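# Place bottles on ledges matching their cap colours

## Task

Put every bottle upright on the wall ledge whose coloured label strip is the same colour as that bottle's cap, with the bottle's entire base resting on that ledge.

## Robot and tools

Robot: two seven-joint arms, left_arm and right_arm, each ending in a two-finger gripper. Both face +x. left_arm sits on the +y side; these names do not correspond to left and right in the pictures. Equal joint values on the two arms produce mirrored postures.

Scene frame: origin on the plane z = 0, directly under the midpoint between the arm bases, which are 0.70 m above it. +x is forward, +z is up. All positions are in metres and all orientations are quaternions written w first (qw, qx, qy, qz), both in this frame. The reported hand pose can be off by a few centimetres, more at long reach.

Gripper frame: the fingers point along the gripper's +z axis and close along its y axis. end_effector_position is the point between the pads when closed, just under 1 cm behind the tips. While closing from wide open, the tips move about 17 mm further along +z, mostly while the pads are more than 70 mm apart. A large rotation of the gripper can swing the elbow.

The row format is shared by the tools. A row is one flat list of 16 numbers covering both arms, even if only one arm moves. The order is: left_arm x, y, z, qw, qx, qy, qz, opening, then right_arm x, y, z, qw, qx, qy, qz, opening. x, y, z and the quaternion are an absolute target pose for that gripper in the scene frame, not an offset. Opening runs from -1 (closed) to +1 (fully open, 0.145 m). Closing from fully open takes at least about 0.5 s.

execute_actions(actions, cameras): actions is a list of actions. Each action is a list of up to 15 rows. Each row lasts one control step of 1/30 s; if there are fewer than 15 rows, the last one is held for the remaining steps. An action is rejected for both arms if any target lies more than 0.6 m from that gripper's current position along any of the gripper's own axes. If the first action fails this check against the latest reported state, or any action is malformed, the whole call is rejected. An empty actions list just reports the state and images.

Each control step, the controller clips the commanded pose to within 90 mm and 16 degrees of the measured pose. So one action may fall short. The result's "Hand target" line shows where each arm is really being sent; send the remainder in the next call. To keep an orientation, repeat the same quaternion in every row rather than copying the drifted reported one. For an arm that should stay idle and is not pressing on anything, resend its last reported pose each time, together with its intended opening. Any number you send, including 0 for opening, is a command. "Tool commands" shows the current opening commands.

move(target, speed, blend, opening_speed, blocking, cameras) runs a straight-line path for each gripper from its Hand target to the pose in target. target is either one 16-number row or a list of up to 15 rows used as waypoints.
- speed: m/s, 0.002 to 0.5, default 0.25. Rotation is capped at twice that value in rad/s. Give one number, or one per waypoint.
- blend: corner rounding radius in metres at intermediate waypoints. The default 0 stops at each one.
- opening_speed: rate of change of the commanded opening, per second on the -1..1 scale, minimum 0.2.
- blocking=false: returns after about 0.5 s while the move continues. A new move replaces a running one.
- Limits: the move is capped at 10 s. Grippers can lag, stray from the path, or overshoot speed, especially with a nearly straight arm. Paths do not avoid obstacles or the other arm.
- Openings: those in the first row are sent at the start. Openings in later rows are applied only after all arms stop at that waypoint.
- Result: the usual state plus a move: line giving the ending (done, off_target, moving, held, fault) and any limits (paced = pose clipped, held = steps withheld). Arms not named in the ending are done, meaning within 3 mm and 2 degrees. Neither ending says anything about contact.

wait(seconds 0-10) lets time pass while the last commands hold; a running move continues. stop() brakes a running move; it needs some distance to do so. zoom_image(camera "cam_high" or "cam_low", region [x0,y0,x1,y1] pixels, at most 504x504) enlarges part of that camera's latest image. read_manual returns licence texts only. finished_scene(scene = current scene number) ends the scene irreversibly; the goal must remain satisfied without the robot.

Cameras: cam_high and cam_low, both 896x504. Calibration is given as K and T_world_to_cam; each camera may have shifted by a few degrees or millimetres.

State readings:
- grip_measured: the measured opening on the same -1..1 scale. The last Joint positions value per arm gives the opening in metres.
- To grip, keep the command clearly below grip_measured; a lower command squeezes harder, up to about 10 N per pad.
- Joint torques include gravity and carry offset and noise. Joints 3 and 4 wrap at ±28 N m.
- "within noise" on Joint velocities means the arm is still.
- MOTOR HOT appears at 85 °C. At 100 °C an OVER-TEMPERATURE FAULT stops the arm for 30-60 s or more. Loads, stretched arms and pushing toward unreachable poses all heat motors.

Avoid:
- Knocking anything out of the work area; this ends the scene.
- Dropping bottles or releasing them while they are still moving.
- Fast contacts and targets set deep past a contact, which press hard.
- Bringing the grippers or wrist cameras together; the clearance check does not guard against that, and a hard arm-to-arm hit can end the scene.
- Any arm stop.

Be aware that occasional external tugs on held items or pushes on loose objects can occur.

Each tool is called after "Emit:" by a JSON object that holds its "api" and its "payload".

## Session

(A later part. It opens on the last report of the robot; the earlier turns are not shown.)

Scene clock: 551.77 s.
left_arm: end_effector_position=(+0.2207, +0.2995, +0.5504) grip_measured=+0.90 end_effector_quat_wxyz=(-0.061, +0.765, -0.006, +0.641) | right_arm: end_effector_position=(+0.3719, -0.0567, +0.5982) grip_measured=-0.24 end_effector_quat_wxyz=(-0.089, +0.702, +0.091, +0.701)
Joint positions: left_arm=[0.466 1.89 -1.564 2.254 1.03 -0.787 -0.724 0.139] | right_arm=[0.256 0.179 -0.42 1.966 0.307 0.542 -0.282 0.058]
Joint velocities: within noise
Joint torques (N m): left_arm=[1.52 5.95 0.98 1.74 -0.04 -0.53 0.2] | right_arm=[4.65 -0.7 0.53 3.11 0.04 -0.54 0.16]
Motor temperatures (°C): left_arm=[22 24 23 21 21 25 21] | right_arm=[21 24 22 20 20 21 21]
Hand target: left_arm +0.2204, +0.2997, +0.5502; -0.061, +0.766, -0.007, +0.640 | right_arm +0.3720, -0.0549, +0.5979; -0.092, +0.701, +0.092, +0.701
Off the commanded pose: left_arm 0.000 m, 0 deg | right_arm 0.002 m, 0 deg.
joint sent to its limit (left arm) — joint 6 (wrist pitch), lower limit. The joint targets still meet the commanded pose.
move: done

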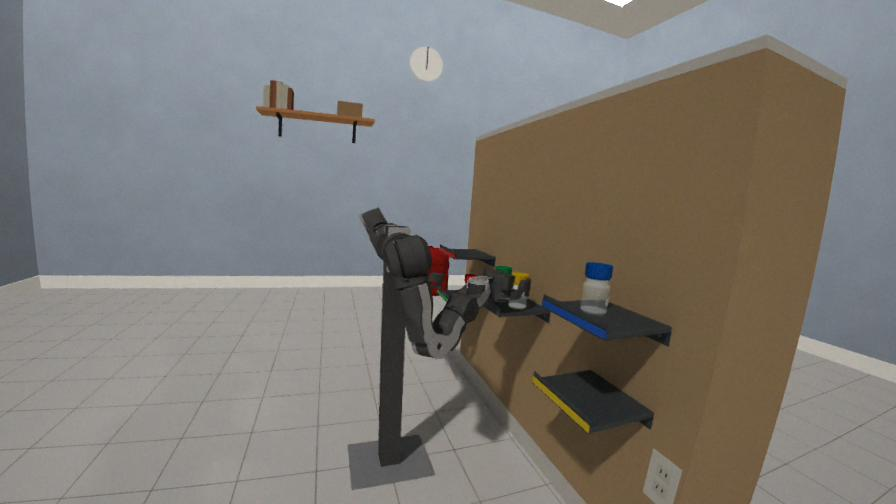

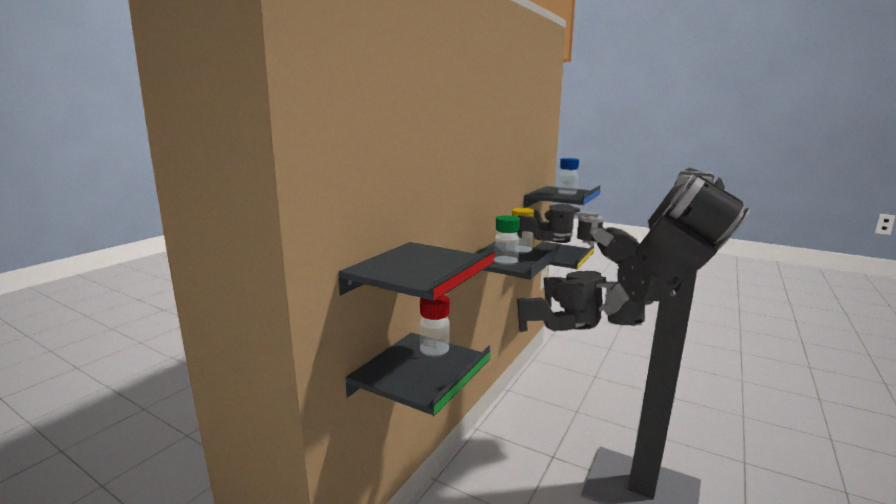

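Emit:
{"api": "move", "payload": {"target": [[0.2204,0.2998,0.5502,-0.061,0.766,-0.007,0.640,0.9,0.372,-0.056,0.652,-0.0923,0.701,0.0923,0.701,-0.8],[0.2204,0.2998,0.5502,-0.061,0.766,-0.007,0.640,0.9,0.29,-0.09,0.652,-0.0923,0.701,0.0923,0.701,-0.8],[0.2204,0.2998,0.5502,-0.061,0.766,-0.007,0.640,0.9,0.26,-0.25,0.60,0,0.7071,0,0.7071,-0.8],[0.2204,0.2998,0.5502,-0.061,0.766,-0.007,0.640,0.9,0.24,-0.39,0.54,0,0.7071,0,0.7071,-0.8]], "speed": [0.07,0.1,0.12,0.12], "blend": [0.01,0.02,0.03,0]}}

Emit:
{"api": "zoom_image", "payload": {"camera": "cam_high", "region": [440, 220, 660, 440]}}

Scene clock: 570.10 s.
left_arm: end_effector_position=(+0.2207, +0.2995, +0.5504) grip_measured=+0.90 end_effector_quat_wxyz=(-0.061, +0.765, -0.006, +0.641) | right_arm: end_effector_position=(+0.2398, -0.3898, +0.5351) grip_measured=-0.24 end_effector_quat_wxyz=(-0.001, +0.714, -0.002, +0.700)
Joint positions: left_arm=[0.466 1.89 -1.564 2.254 1.03 -0.787 -0.724 0.139] | right_arm=[-0.73 0.683 0.714 1.659 0.923 -0.126 0.47 0.058]
Joint velocities: within noise
Joint torques (N m): left_arm=[1.52 5.95 0.98 1.74 -0.04 -0.53 0.19] | right_arm=[0.49 4.81 5.37 3.34 0.5 -0.64 0.18]
Motor temperatures (°C): left_arm=[22 24 23 21 21 25 21] | right_arm=[22 24 22 20 20 21 21]
Hand target: left_arm +0.2204, +0.2997, +0.5502; -0.061, +0.766, -0.007, +0.640 | right_arm +0.2401, -0.3900, +0.5400; +0.000, +0.707, +0.000, +0.707
Off the commanded pose: left_arm 0.000 m, 0 deg | right_arm 0.005 m, 1 deg.
joint sent to its limit (left arm) — joint 6 (wrist pitch), lower limit. The joint targets still meet the commanded pose.
move: off_target (right_arm)

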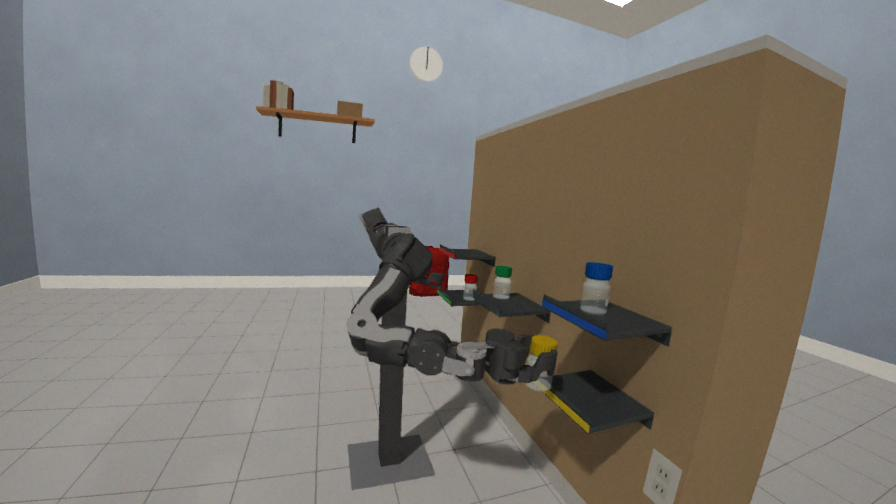

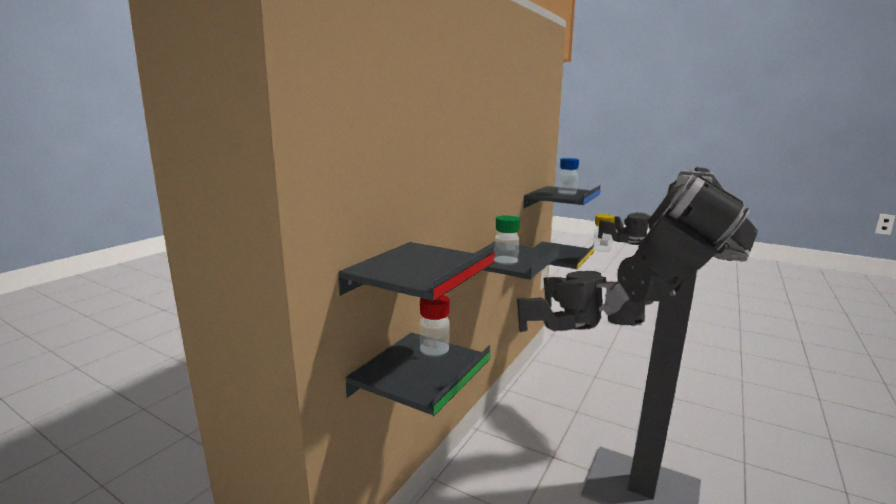

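Scaled by 2.291 from the camera's 896x504 image, which has a finer 1280x720 frame.

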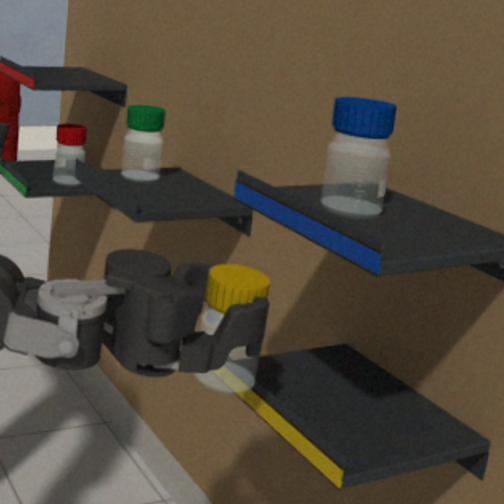

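Emit:
{"api": "move", "payload": {"target": [[0.2204,0.2998,0.5502,-0.061,0.766,-0.007,0.640,0.9,0.30,-0.39,0.54,0,0.7071,0,0.7071,-0.8],[0.2204,0.2998,0.5502,-0.061,0.766,-0.007,0.640,0.9,0.377,-0.39,0.54,0,0.7071,0,0.7071,-0.8],[0.2204,0.2998,0.5502,-0.061,0.766,-0.007,0.640,0.9,0.377,-0.39,0.503,0,0.7071,0,0.7071,-0.8]], "speed": [0.1,0.07,0.04]}}

Emit:
{"api": "zoom_image", "payload": {"camera": "cam_low", "region": [470, 180, 650, 330]}}

Scene clock: 612.33 s.
left_arm: end_effector_position=(+0.2207, +0.2995, +0.5504) grip_measured=+0.90 end_effector_quat_wxyz=(-0.061, +0.765, -0.006, +0.641) | right_arm: end_effector_position=(+0.3762, -0.3913, +0.5012) grip_measured=-0.24 end_effector_quat_wxyz=(+0.002, +0.711, -0.002, +0.703)
Joint positions: left_arm=[0.466 1.89 -1.564 2.254 1.03 -0.787 -0.724 0.139] | right_arm=[0.119 0.72 0.183 1.091 0.674 -0.125 0.438 0.058]
Joint velocities: within noise
Joint torques (N m): left_arm=[1.54 5.95 0.99 1.74 -0.04 -0.53 0.2] | right_arm=[4.6 6.5 2.36 3.22 0.45 -0.66 0.17]
Motor temperatures (°C): left_arm=[21 25 23 21 21 25 21] | right_arm=[21 24 24 20 20 21 21]
Hand target: left_arm +0.2204, +0.2997, +0.5502; -0.061, +0.766, -0.007, +0.640 | right_arm +0.3770, -0.3900, +0.5030; +0.000, +0.707, +0.000, +0.707
Off the commanded pose: left_arm 0.000 m, 0 deg | right_arm 0.002 m, 1 deg.
joint sent to its limit (left arm) — joint 6 (wrist pitch), lower limit. The joint targets still meet the commanded pose.
move: done

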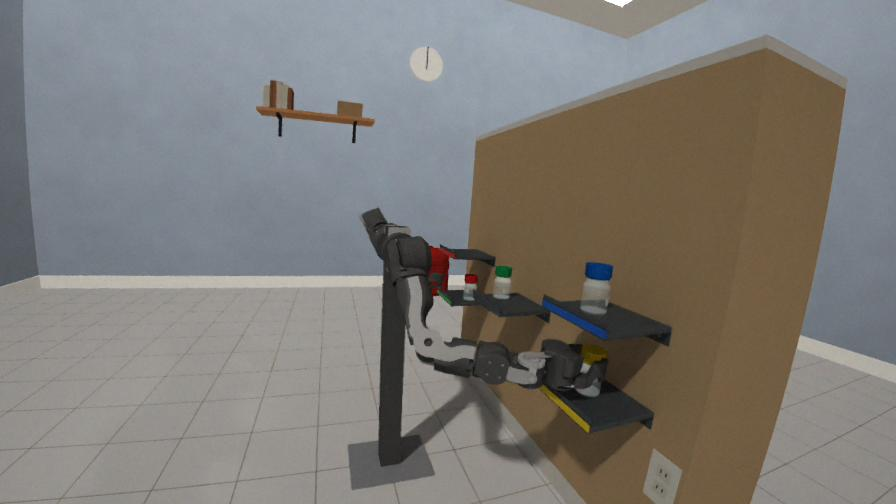

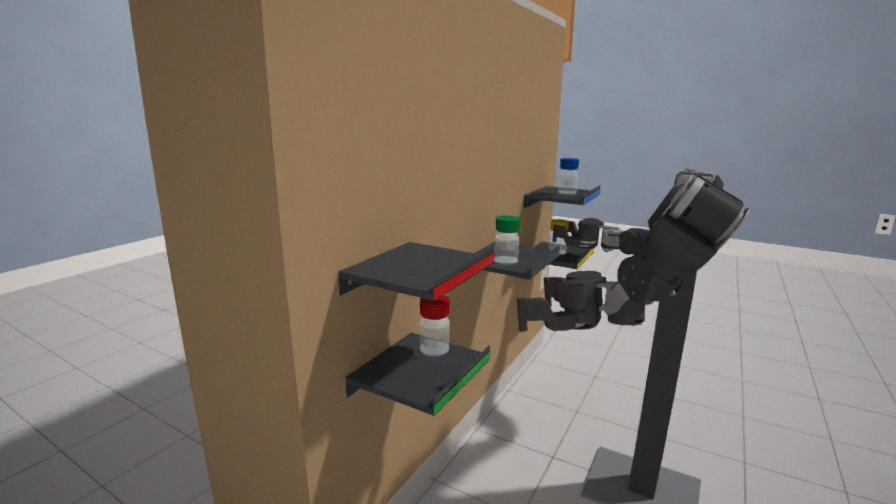

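Scaled by 2.800 from the camera's 896x504 image, which has a finer 1280x720 frame.

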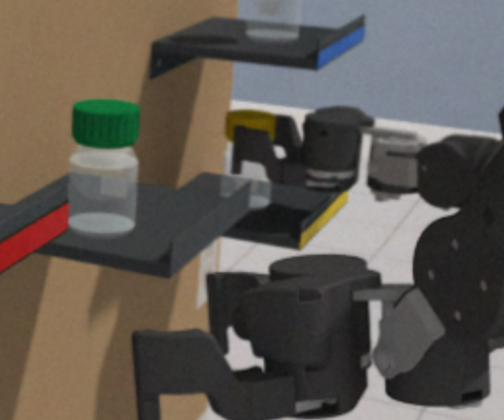

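Emit:
{"api": "move", "payload": {"target": [[0.2204,0.2998,0.5502,-0.061,0.766,-0.007,0.640,0.9,0.377,-0.39,0.497,0,0.7071,0,0.7071,-0.8],[0.2204,0.2998,0.5502,-0.061,0.766,-0.007,0.640,0.9,0.377,-0.39,0.492,0,0.7071,0,0.7071,-0.8]], "speed": 0.03}}

Emit:
{"api": "zoom_image", "payload": {"camera": "cam_high", "region": [520, 320, 680, 440]}}

Scene clock: 620.70 s.
left_arm: end_effector_position=(+0.2207, +0.2995, +0.5504) grip_measured=+0.90 end_effector_quat_wxyz=(-0.061, +0.765, -0.006, +0.641) | right_arm: end_effector_position=(+0.3776, -0.3920, +0.5001) grip_measured=-0.24 end_effector_quat_wxyz=(+0.004, +0.698, +0.001, +0.716)
Joint positions: left_arm=[0.466 1.89 -1.564 2.254 1.03 -0.787 -0.724 0.139] | right_arm=[0.14 0.71 0.168 1.045 0.675 -0.192 0.456 0.058]
Joint velocities: within noise
Joint torques (N m): left_arm=[1.54 5.95 0.98 1.74 -0.04 -0.53 0.19] | right_arm=[3.2 5.95 0.64 2.33 0.32 -0.01 0.03]
Motor temperatures (°C): left_arm=[21 25 23 21 21 25 21] | right_arm=[21 25 24 20 20 21 21]
Hand target: left_arm +0.2204, +0.2997, +0.5502; -0.061, +0.766, -0.007, +0.640 | right_arm +0.3769, -0.3900, +0.4920; +0.000, +0.707, +0.000, +0.707
Off the commanded pose: left_arm 0.000 m, 0 deg | right_arm 0.008 m, 2 deg.
joint sent to its limit (left arm) — joint 6 (wrist pitch), lower limit. The joint targets still meet the commanded pose.
move: off_target (right_arm)

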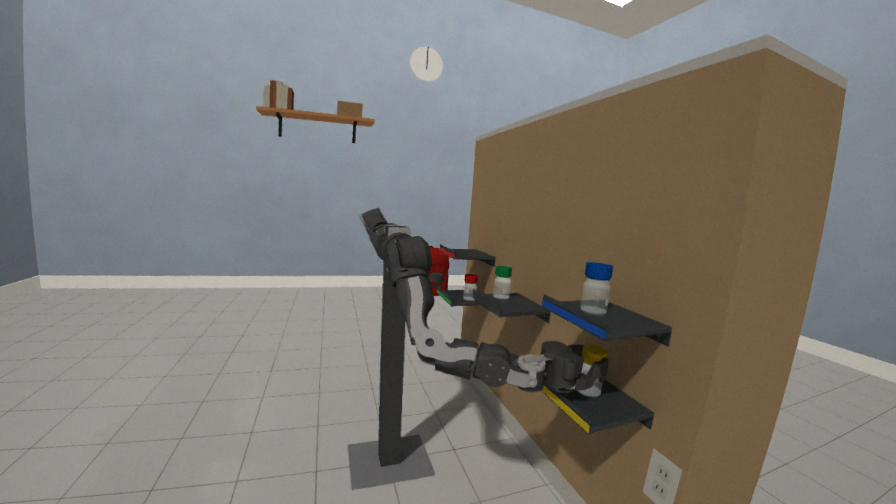

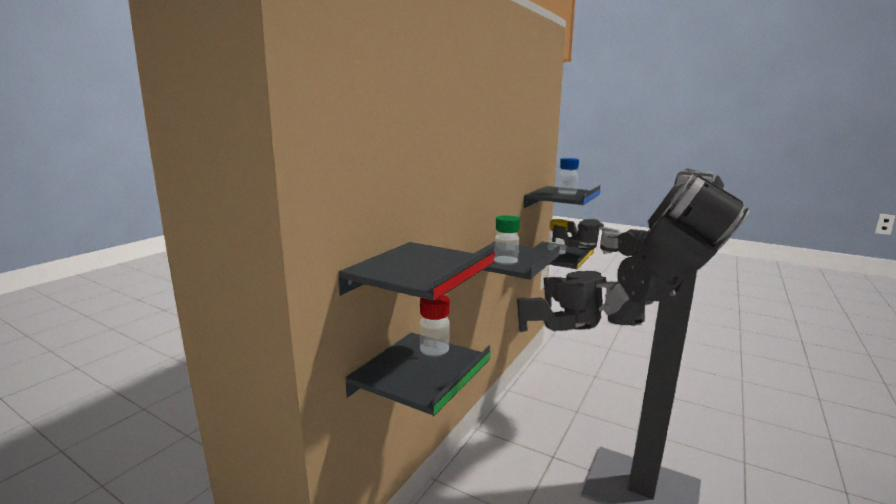

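Scaled by 3.150 from the camera's 896x504 image, which has a finer 1280x720 frame.

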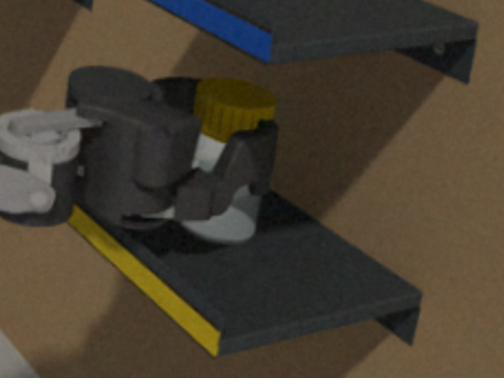

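Emit:
{"api": "move", "payload": {"target": [[0.2204,0.2998,0.5502,-0.061,0.766,-0.007,0.640,0.9,0.377,-0.391,0.498,0,0.7071,0,0.7071,-0.8]], "speed": 0.03}}

Emit:
{"api": "zoom_image", "payload": {"camera": "cam_low", "region": [500, 180, 620, 290]}}

Emit:
{"api": "zoom_image", "payload": {"camera": "cam_high", "region": [520, 320, 680, 440]}}

Scene clock: 627.90 s.
left_arm: end_effector_position=(+0.2207, +0.2995, +0.5504) grip_measured=+0.90 end_effector_quat_wxyz=(-0.061, +0.765, -0.006, +0.641) | right_arm: end_effector_position=(+0.3776, -0.3911, +0.5005) grip_measured=-0.24 end_effector_quat_wxyz=(+0.002, +0.703, +0.002, +0.711)
Joint positions: left_arm=[0.466 1.89 -1.564 2.254 1.03 -0.787 -0.724 0.139] | right_arm=[0.135 0.717 0.168 1.059 0.677 -0.169 0.453 0.058]
Joint velocities: within noise
Joint torques (N m): left_arm=[1.54 5.95 0.98 1.74 -0.04 -0.53 0.2] | right_arm=[3.26 6.9 2.43 3.71 0.43 -0.07 -0.09]
Motor temperatures (°C): left_arm=[21 25 23 21 21 25 21] | right_arm=[21 25 23 20 20 21 21]
Hand target: left_arm +0.2204, +0.2997, +0.5502; -0.061, +0.766, -0.007, +0.640 | right_arm +0.3770, -0.3909, +0.4979; +0.000, +0.707, +0.000, +0.707
Off the commanded pose: left_arm 0.000 m, 0 deg | right_arm 0.003 m, 1 deg.
joint sent to its limit (left arm) — joint 6 (wrist pitch), lower limit. The joint targets still meet the commanded pose.
move: done

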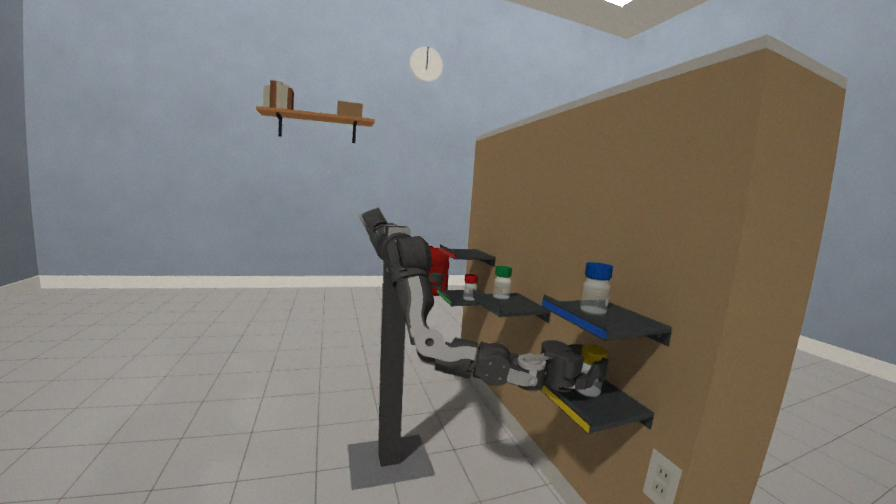

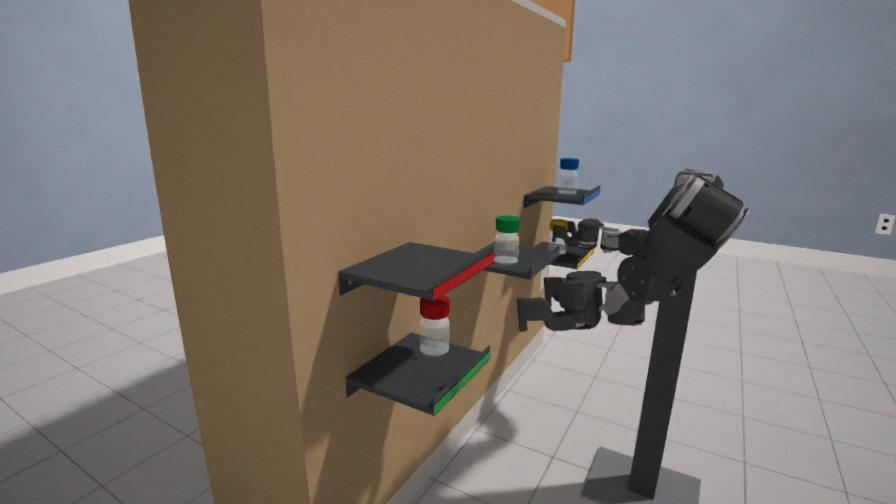

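Scaled by 4.200 from the camera's 896x504 image, which has a finer 1280x720 frame.

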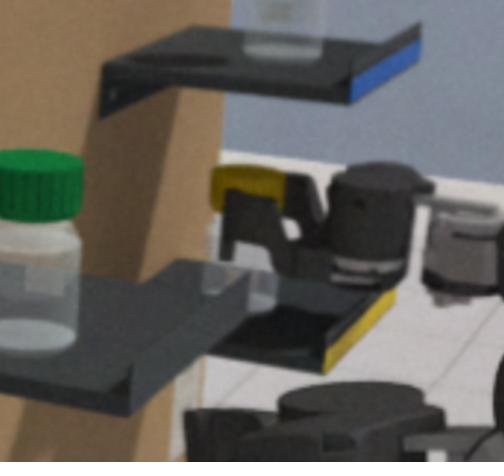

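Scaled by 3.150 from the camera's 896x504 image, which has a finer 1280x720 frame.

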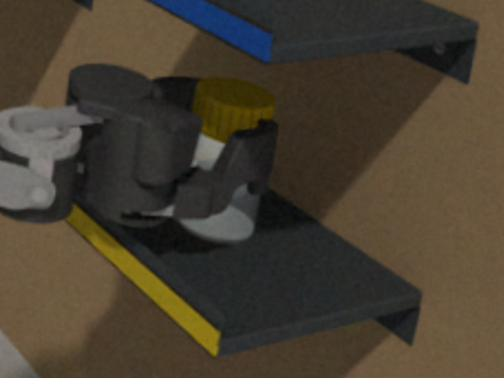

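Emit:
{"api": "move", "payload": {"target": [[0.2204,0.2998,0.5502,-0.061,0.766,-0.007,0.640,0.9,0.377,-0.391,0.5005,0,0.7071,0,0.7071,0.9],[0.2204,0.2998,0.5502,-0.061,0.766,-0.007,0.640,0.9,0.25,-0.391,0.508,0,0.7071,0,0.7071,0.9],[0.2,0.30,0.48,0,0.7071,0,0.7071,0.9,0.21,-0.40,0.47,0,0.7071,0,0.7071,0.9]], "speed": [0.05,0.08,0.12], "opening_speed": 0.8}}

Emit:
{"api": "zoom_image", "payload": {"camera": "cam_high", "region": [520, 320, 680, 440]}}

Emit:
{"api": "zoom_image", "payload": {"camera": "cam_low", "region": [360, 140, 660, 300]}}

Scene clock: 643.37 s.
left_arm: end_effector_position=(+0.2001, +0.2989, +0.4805) grip_measured=+0.90 end_effector_quat_wxyz=(+0.001, +0.707, +0.000, +0.707) | right_arm: end_effector_position=(+0.2103, -0.4003, +0.4695) grip_measured=+0.90 end_effector_quat_wxyz=(+0.001, +0.708, -0.001, +0.706)
Joint positions: left_arm=[-1.058 0.947 0.121 1.845 0.79 -0.789 -0.214 0.139] | right_arm=[-0.647 0.589 0.605 1.368 0.865 -0.379 0.665 0.139]
Joint velocities: within noise
Joint torques (N m): left_arm=[-0.07 2.28 2.02 2.19 0.1 -0.6 0.23] | right_arm=[-0.36 5.37 3.3 2.71 0.51 -0.42 0.18]
Motor temperatures (°C): left_arm=[21 25 23 21 21 25 21] | right_arm=[21 25 23 21 20 21 21]
Hand target: left_arm +0.2000, +0.3001, +0.4801; +0.000, +0.707, +0.000, +0.707 | right_arm +0.2100, -0.4000, +0.4699; +0.000, +0.707, +0.000, +0.707
Off the commanded pose: left_arm 0.001 m, 0 deg | right_arm 0.001 m, 0 deg.
joint read past its limit (left arm) — joint 6 (wrist pitch), lower limit.
joint sent to its limit (left arm) — joint 6 (wrist pitch), lower limit. The joint targets still meet the commanded pose.
move: done; limits=paced

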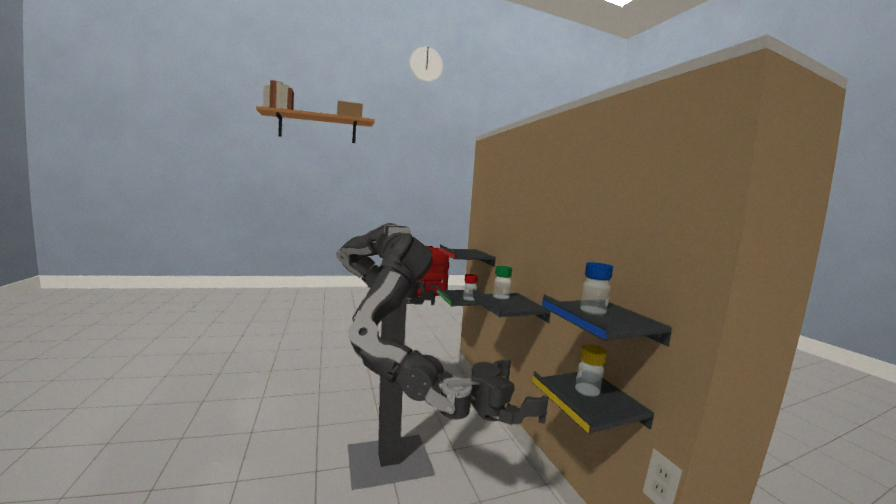

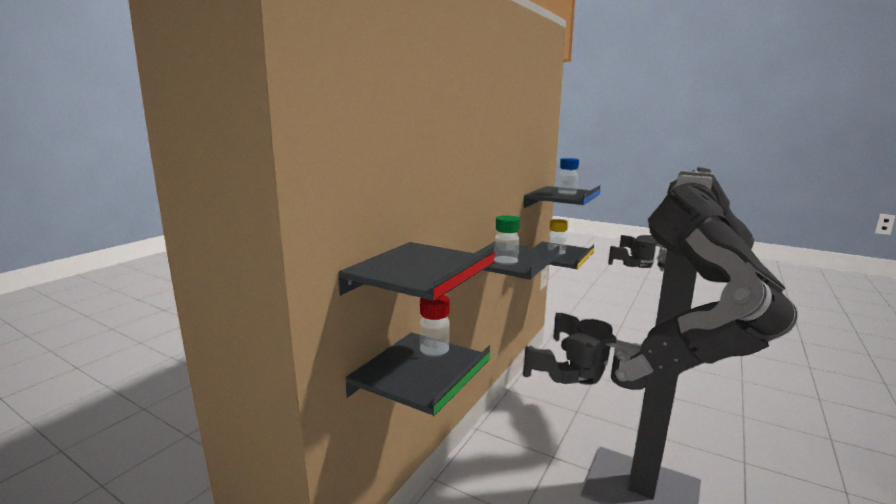

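Scaled by 3.150 from the camera's 896x504 image, which has a finer 1280x720 frame.

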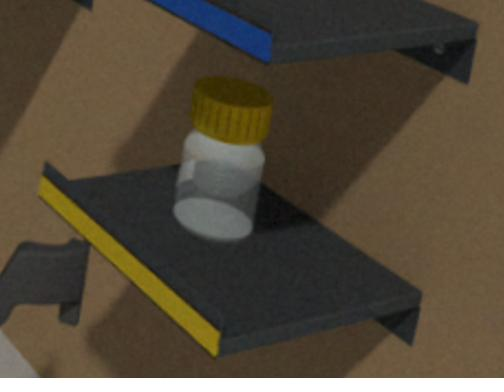

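Scaled by 1.680 from the camera's 896x504 image, which has a finer 1280x720 frame.

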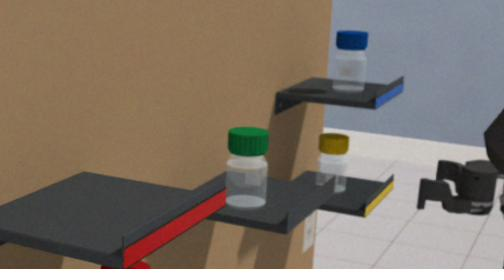

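Emit:
{"api": "move", "payload": {"target": [[0.26,0.335,0.507,0,0.7071,0,0.7071,1.0,0.21,-0.40,0.47,0,0.7071,0,0.7071,0.9],[0.387,0.335,0.507,0,0.7071,0,0.7071,1.0,0.21,-0.40,0.47,0,0.7071,0,0.7071,0.9]], "speed": [0.12,0.06], "blend": 0.01}}

Emit:
{"api": "zoom_image", "payload": {"camera": "cam_low", "region": [340, 230, 580, 430]}}

Emit:
{"api": "zoom_image", "payload": {"camera": "cam_high", "region": [430, 220, 550, 330]}}

Scene clock: 655.73 s.
left_arm: end_effector_position=(+0.3874, +0.3363, +0.5105) grip_measured=+1.00 end_effector_quat_wxyz=(-0.002, +0.704, +0.002, +0.711) | right_arm: end_effector_position=(+0.2103, -0.4003, +0.4695) grip_measured=+0.90 end_effector_quat_wxyz=(+0.001, +0.708, -0.001, +0.706)
Joint positions: left_arm=[0.176 1.009 -0.458 1.322 1.065 -0.351 -0.026 0.145] | right_arm=[-0.647 0.589 0.605 1.368 0.865 -0.379 0.665 0.139]
Joint velocities: within noise
Joint torques (N m): left_arm=[5.68 5.82 1.91 1.98 0.1 -0.53 0.23] | right_arm=[-0.33 5.42 3.32 2.7 0.53 -0.4 0.15]
Motor temperatures (°C): left_arm=[21 24 23 21 21 25 21] | right_arm=[21 25 23 20 20 21 21]
Hand target: left_arm +0.3869, +0.3351, +0.5069; +0.000, +0.707, +0.000, +0.707 | right_arm +0.2100, -0.4000, +0.4699; +0.000, +0.707, +0.000, +0.707
Off the commanded pose: left_arm 0.004 m, 1 deg | right_arm 0.001 m, 0 deg.
move: off_target (left_arm)

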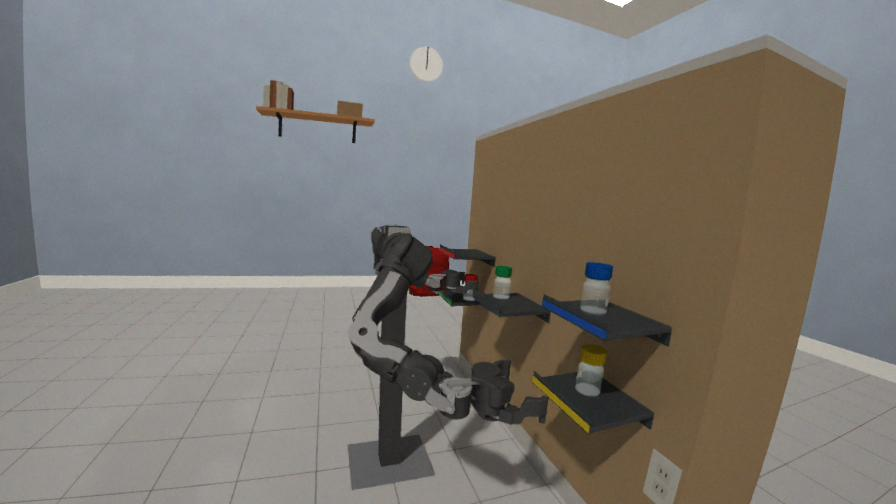

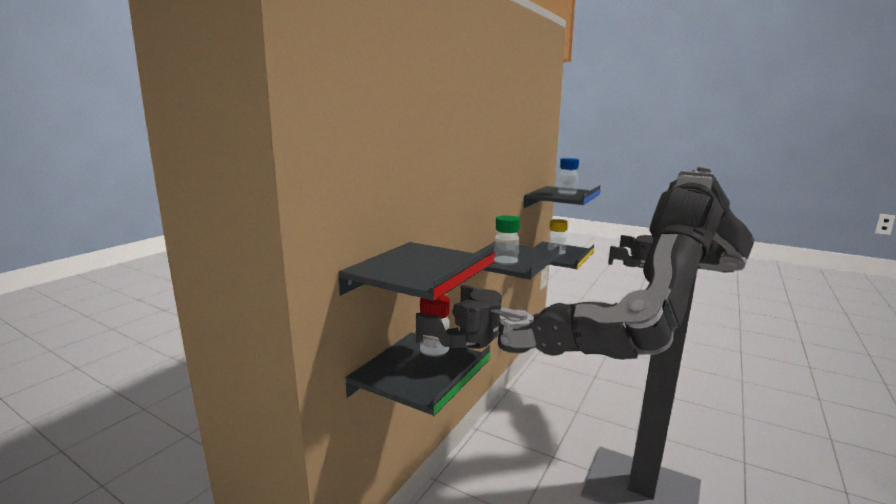

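Scaled by 2.100 from the camera's 896x504 image, which has a finer 1280x720 frame.

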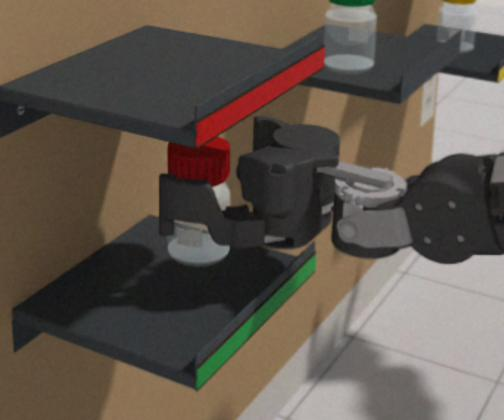

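Scaled by 4.200 from the camera's 896x504 image, which has a finer 1280x720 frame.

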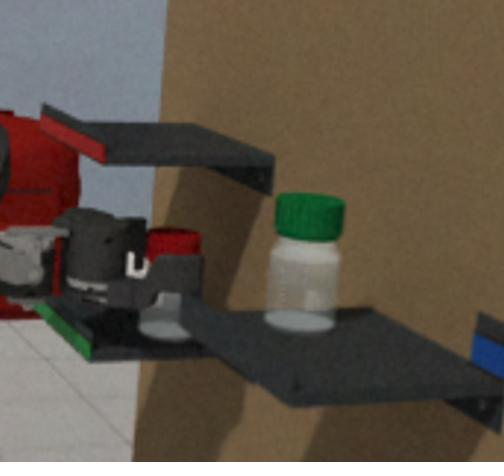

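Emit:
{"api": "move", "payload": {"target": [0.387,0.335,0.507,0,0.7071,0,0.7071,-0.8,0.21,-0.40,0.47,0,0.7071,0,0.7071,0.9], "opening_speed": 0.7}}

Emit:
{"api": "move", "payload": {"target": [0.387,0.335,0.545,0,0.7071,0,0.7071,-0.8,0.21,-0.40,0.47,0,0.7071,0,0.7071,0.9], "speed": 0.04}}

Emit:
{"api": "zoom_image", "payload": {"camera": "cam_low", "region": [340, 230, 580, 430]}}

Scene clock: 667.67 s.
left_arm: end_effector_position=(+0.3873, +0.3366, +0.5100) grip_measured=-0.26 end_effector_quat_wxyz=(-0.002, +0.704, +0.002, +0.710) | right_arm: end_effector_position=(+0.2103, -0.4003, +0.4695) grip_measured=+0.90 end_effector_quat_wxyz=(+0.001, +0.708, -0.001, +0.706)
Joint positions: left_arm=[0.176 1.009 -0.458 1.32 1.065 -0.35 -0.025 0.056] | right_arm=[-0.647 0.589 0.605 1.368 0.865 -0.379 0.665 0.139]
Joint velocities: within noise
Joint torques (N m): left_arm=[5.71 5.82 2 2.36 0.1 -0.55 0.19] | right_arm=[-0.22 5.18 3.32 2.67 0.53 -0.4 0.16]
Motor temperatures (°C): left_arm=[22 25 23 21 21 25 21] | right_arm=[21 25 23 20 20 21 21]
Hand target: left_arm +0.3870, +0.3350, +0.5069; +0.000, +0.707, +0.000, +0.707 | right_arm +0.2100, -0.4000, +0.4699; +0.000, +0.707, +0.000, +0.707
Off the commanded pose: left_arm 0.003 m, 1 deg | right_arm 0.001 m, 0 deg.
move: done

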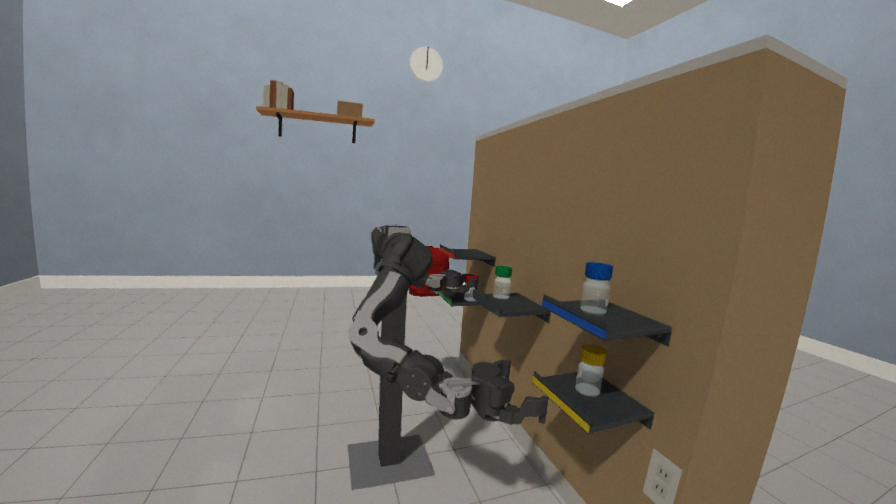

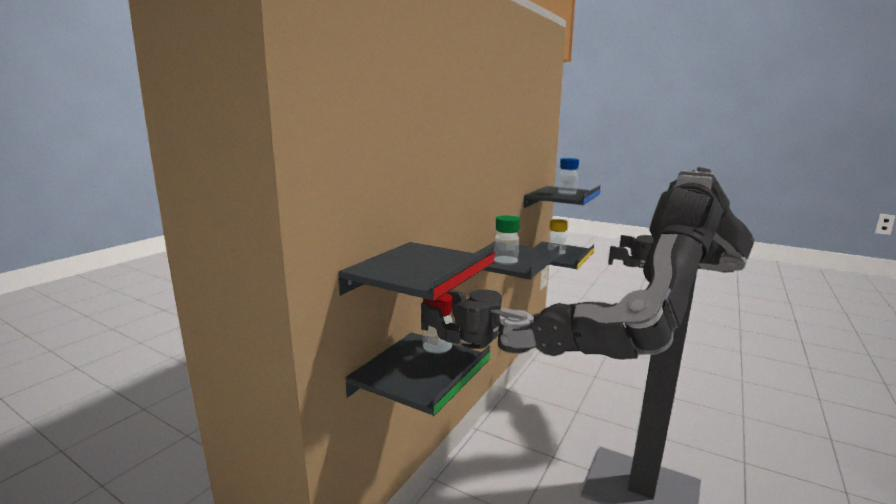

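Scene clock: 668.93 s.
left_arm: end_effector_position=(+0.3870, +0.3342, +0.5429) grip_measured=-0.26 end_effector_quat_wxyz=(+0.001, +0.710, -0.002, +0.704) | right_arm: end_effector_position=(+0.2103, -0.4003, +0.4695) grip_measured=+0.90 end_effector_quat_wxyz=(+0.001, +0.708, -0.001, +0.706)
Joint positions: left_arm=[0.165 1.114 -0.423 1.453 1.135 -0.258 -0.072 0.056] | right_arm=[-0.647 0.589 0.605 1.368 0.865 -0.379 0.665 0.139]
Joint velocities: within noise
Joint torques (N m): left_arm=[5.37 7.05 3.75 3.17 0.14 -0.78 -0.05] | right_arm=[-0.46 5.37 3.37 2.81 0.51 -0.42 0.16]
Motor temperatures (°C): left_arm=[22 25 23 21 21 25 21] | right_arm=[21 25 23 20 20 21 21]
Hand target: left_arm +0.3870, +0.3350, +0.5451; +0.000, +0.707, +0.000, +0.707 | right_arm +0.2100, -0.4000, +0.4699; +0.000, +0.707, +0.000, +0.707
Off the commanded pose: left_arm 0.002 m, 1 deg | right_arm 0.001 m, 0 deg.
move: done

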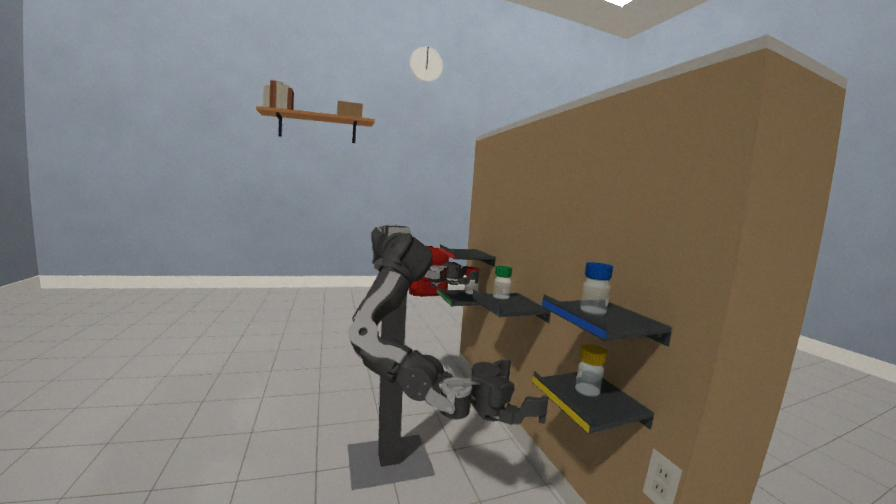

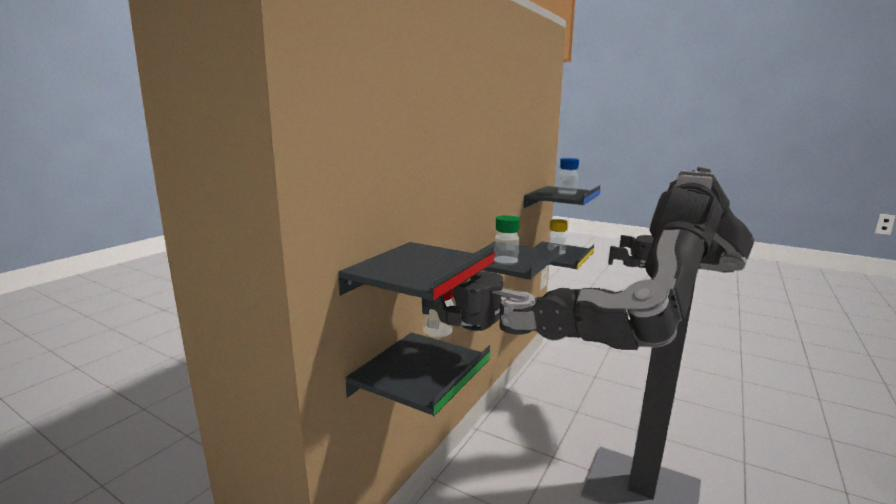

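Scaled by 2.100 from the camera's 896x504 image, which has a finer 1280x720 frame.

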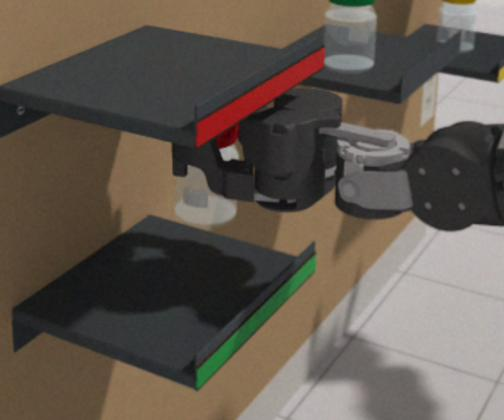

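Emit:
{"api": "move", "payload": {"target": [[0.23,0.335,0.545,0,0.7071,0,0.7071,-0.8,0.21,-0.40,0.47,0,0.7071,0,0.7071,0.9],[0.23,0.338,0.76,0,0.7071,0,0.7071,-0.8,0.21,-0.40,0.47,0,0.7071,0,0.7071,0.9],[0.385,0.345,0.76,0,0.7071,0,0.7071,-0.8,0.21,-0.40,0.47,0,0.7071,0,0.7071,0.9]], "speed": [0.12,0.12,0.09], "blend": [0.01,0.01,0]}}

Emit:
{"api": "zoom_image", "payload": {"camera": "cam_low", "region": [340, 130, 580, 330]}}

Emit:
{"api": "zoom_image", "payload": {"camera": "cam_high", "region": [430, 200, 550, 310]}}

Scene clock: 685.90 s.
left_arm: end_effector_position=(+0.3857, +0.3437, +0.7573) grip_measured=-0.26 end_effector_quat_wxyz=(-0.004, +0.709, -0.011, +0.705) | right_arm: end_effector_position=(+0.2103, -0.4003, +0.4695) grip_measured=+0.90 end_effector_quat_wxyz=(+0.001, +0.708, -0.001, +0.706)
Joint positions: left_arm=[-1.3 1.646 1.57 1.623 1.584 0.277 -0.116 0.056] | right_arm=[-0.647 0.589 0.605 1.368 0.865 -0.379 0.665 0.139]
Joint velocities: within noise
Joint torques (N m): left_arm=[5.76 1.81 4.31 0.23 0.13 -0.8 -0.07] | right_arm=[-0.28 5.26 3.33 2.7 0.51 -0.42 0.15]
Motor temperatures (°C): left_arm=[22 25 25 21 21 25 21] | right_arm=[20 25 23 20 20 21 21]
Hand target: left_arm +0.3850, +0.3450, +0.7600; -0.005, +0.706, -0.008, +0.708 | right_arm +0.2100, -0.4000, +0.4699; +0.000, +0.707, +0.000, +0.707
Off the commanded pose: left_arm 0.003 m, 1 deg | right_arm 0.001 m, 0 deg.
joint sent to its limit (left arm) — joint 3 (upper arm roll), upper limit; joint 5 (forearm roll), upper limit. The joint targets still meet the commanded pose.
move: done

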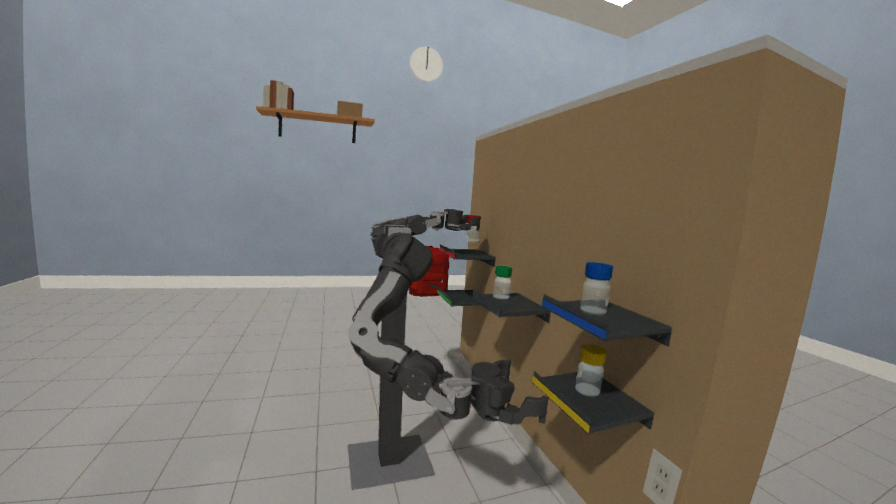

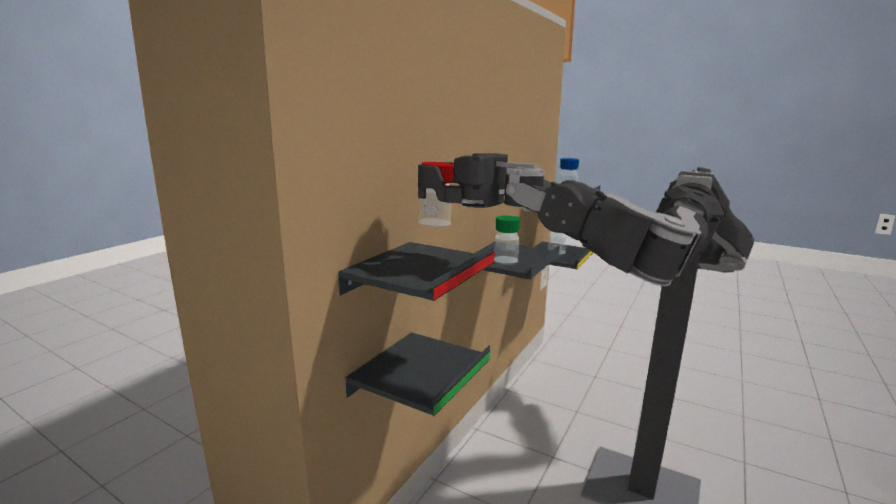

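Scaled by 2.100 from the camera's 896x504 image, which has a finer 1280x720 frame.

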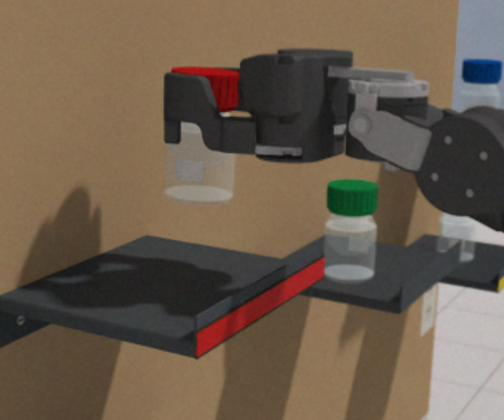

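Scaled by 4.200 from the camera's 896x504 image, which has a finer 1280x720 frame.

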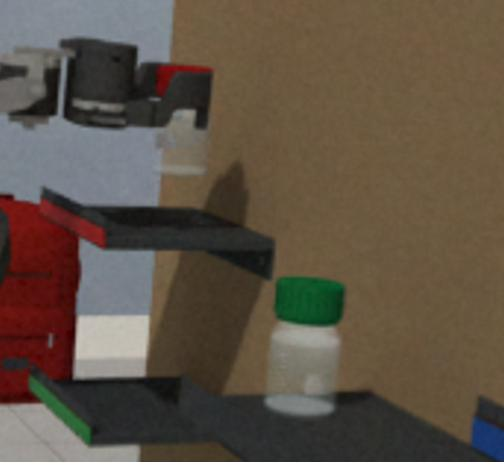

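Emit:
{"api": "move", "payload": {"target": [[0.383,0.345,0.712,0,0.7071,0,0.7071,-0.8,0.21,-0.40,0.47,0,0.7071,0,0.7071,0.9],[0.383,0.345,0.705,0,0.7071,0,0.7071,-0.8,0.21,-0.40,0.47,0,0.7071,0,0.7071,0.9]], "speed": [0.05,0.025]}}

Emit:
{"api": "zoom_image", "payload": {"camera": "cam_low", "region": [360, 170, 520, 310]}}

Emit:
{"api": "zoom_image", "payload": {"camera": "cam_high", "region": [430, 210, 510, 280]}}

Scene clock: 696.40 s.
left_arm: end_effector_position=(+0.3834, +0.3438, +0.7055) grip_measured=-0.26 end_effector_quat_wxyz=(+0.002, +0.709, -0.002, +0.705) | right_arm: end_effector_position=(+0.2103, -0.4003, +0.4695) grip_measured=+0.90 end_effector_quat_wxyz=(+0.001, +0.708, -0.001, +0.706)
Joint positions: left_arm=[-1.407 1.599 1.448 1.676 1.581 0.045 -0.127 0.056] | right_arm=[-0.647 0.589 0.605 1.368 0.865 -0.379 0.665 0.139]
Joint velocities: within noise
Joint torques (N m): left_arm=[4.65 1.02 3.14 0.49 0 -0.98 -0.05] | right_arm=[-0.3 5.34 3.25 2.65 0.52 -0.41 0.12]
Motor temperatures (°C): left_arm=[23 24 25 21 21 25 21] | right_arm=[20 25 23 20 20 21 21]
Hand target: left_arm +0.3830, +0.3450, +0.7051; +0.000, +0.707, +0.000, +0.707 | right_arm +0.2100, -0.4000, +0.4699; +0.000, +0.707, +0.000, +0.707
Off the commanded pose: left_arm 0.001 m, 0 deg | right_arm 0.001 m, 0 deg.
move: done

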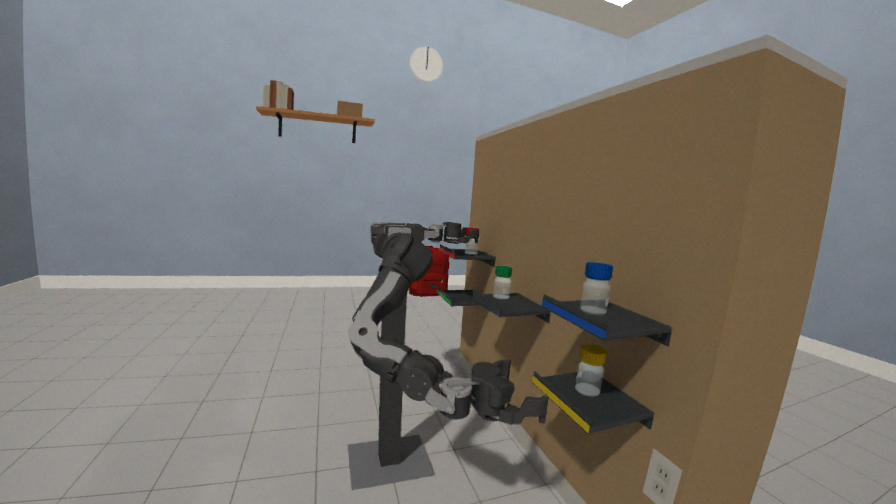

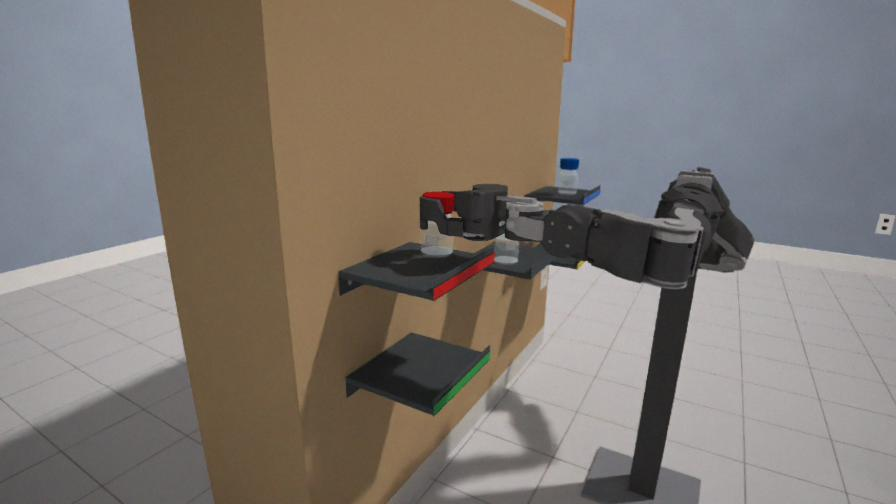

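Scaled by 3.150 from the camera's 896x504 image, which has a finer 1280x720 frame.

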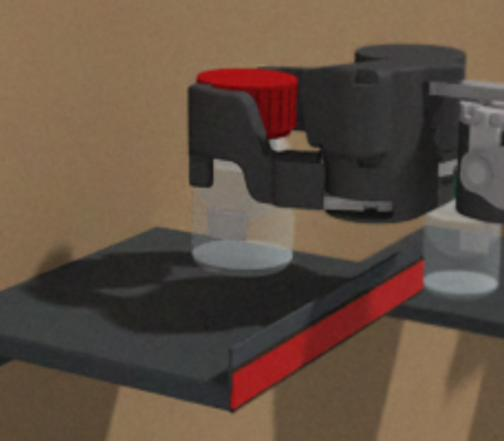

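Scaled by 6.300 from the camera's 896x504 image, which has a finer 1280x720 frame.

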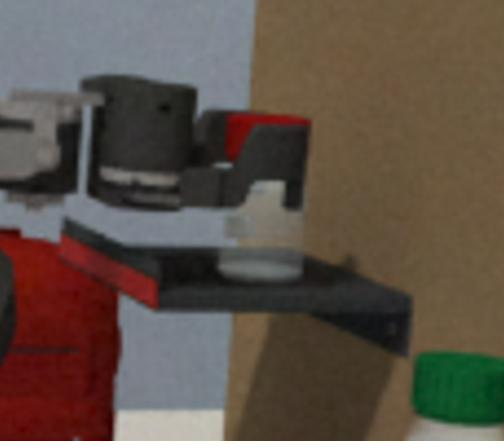

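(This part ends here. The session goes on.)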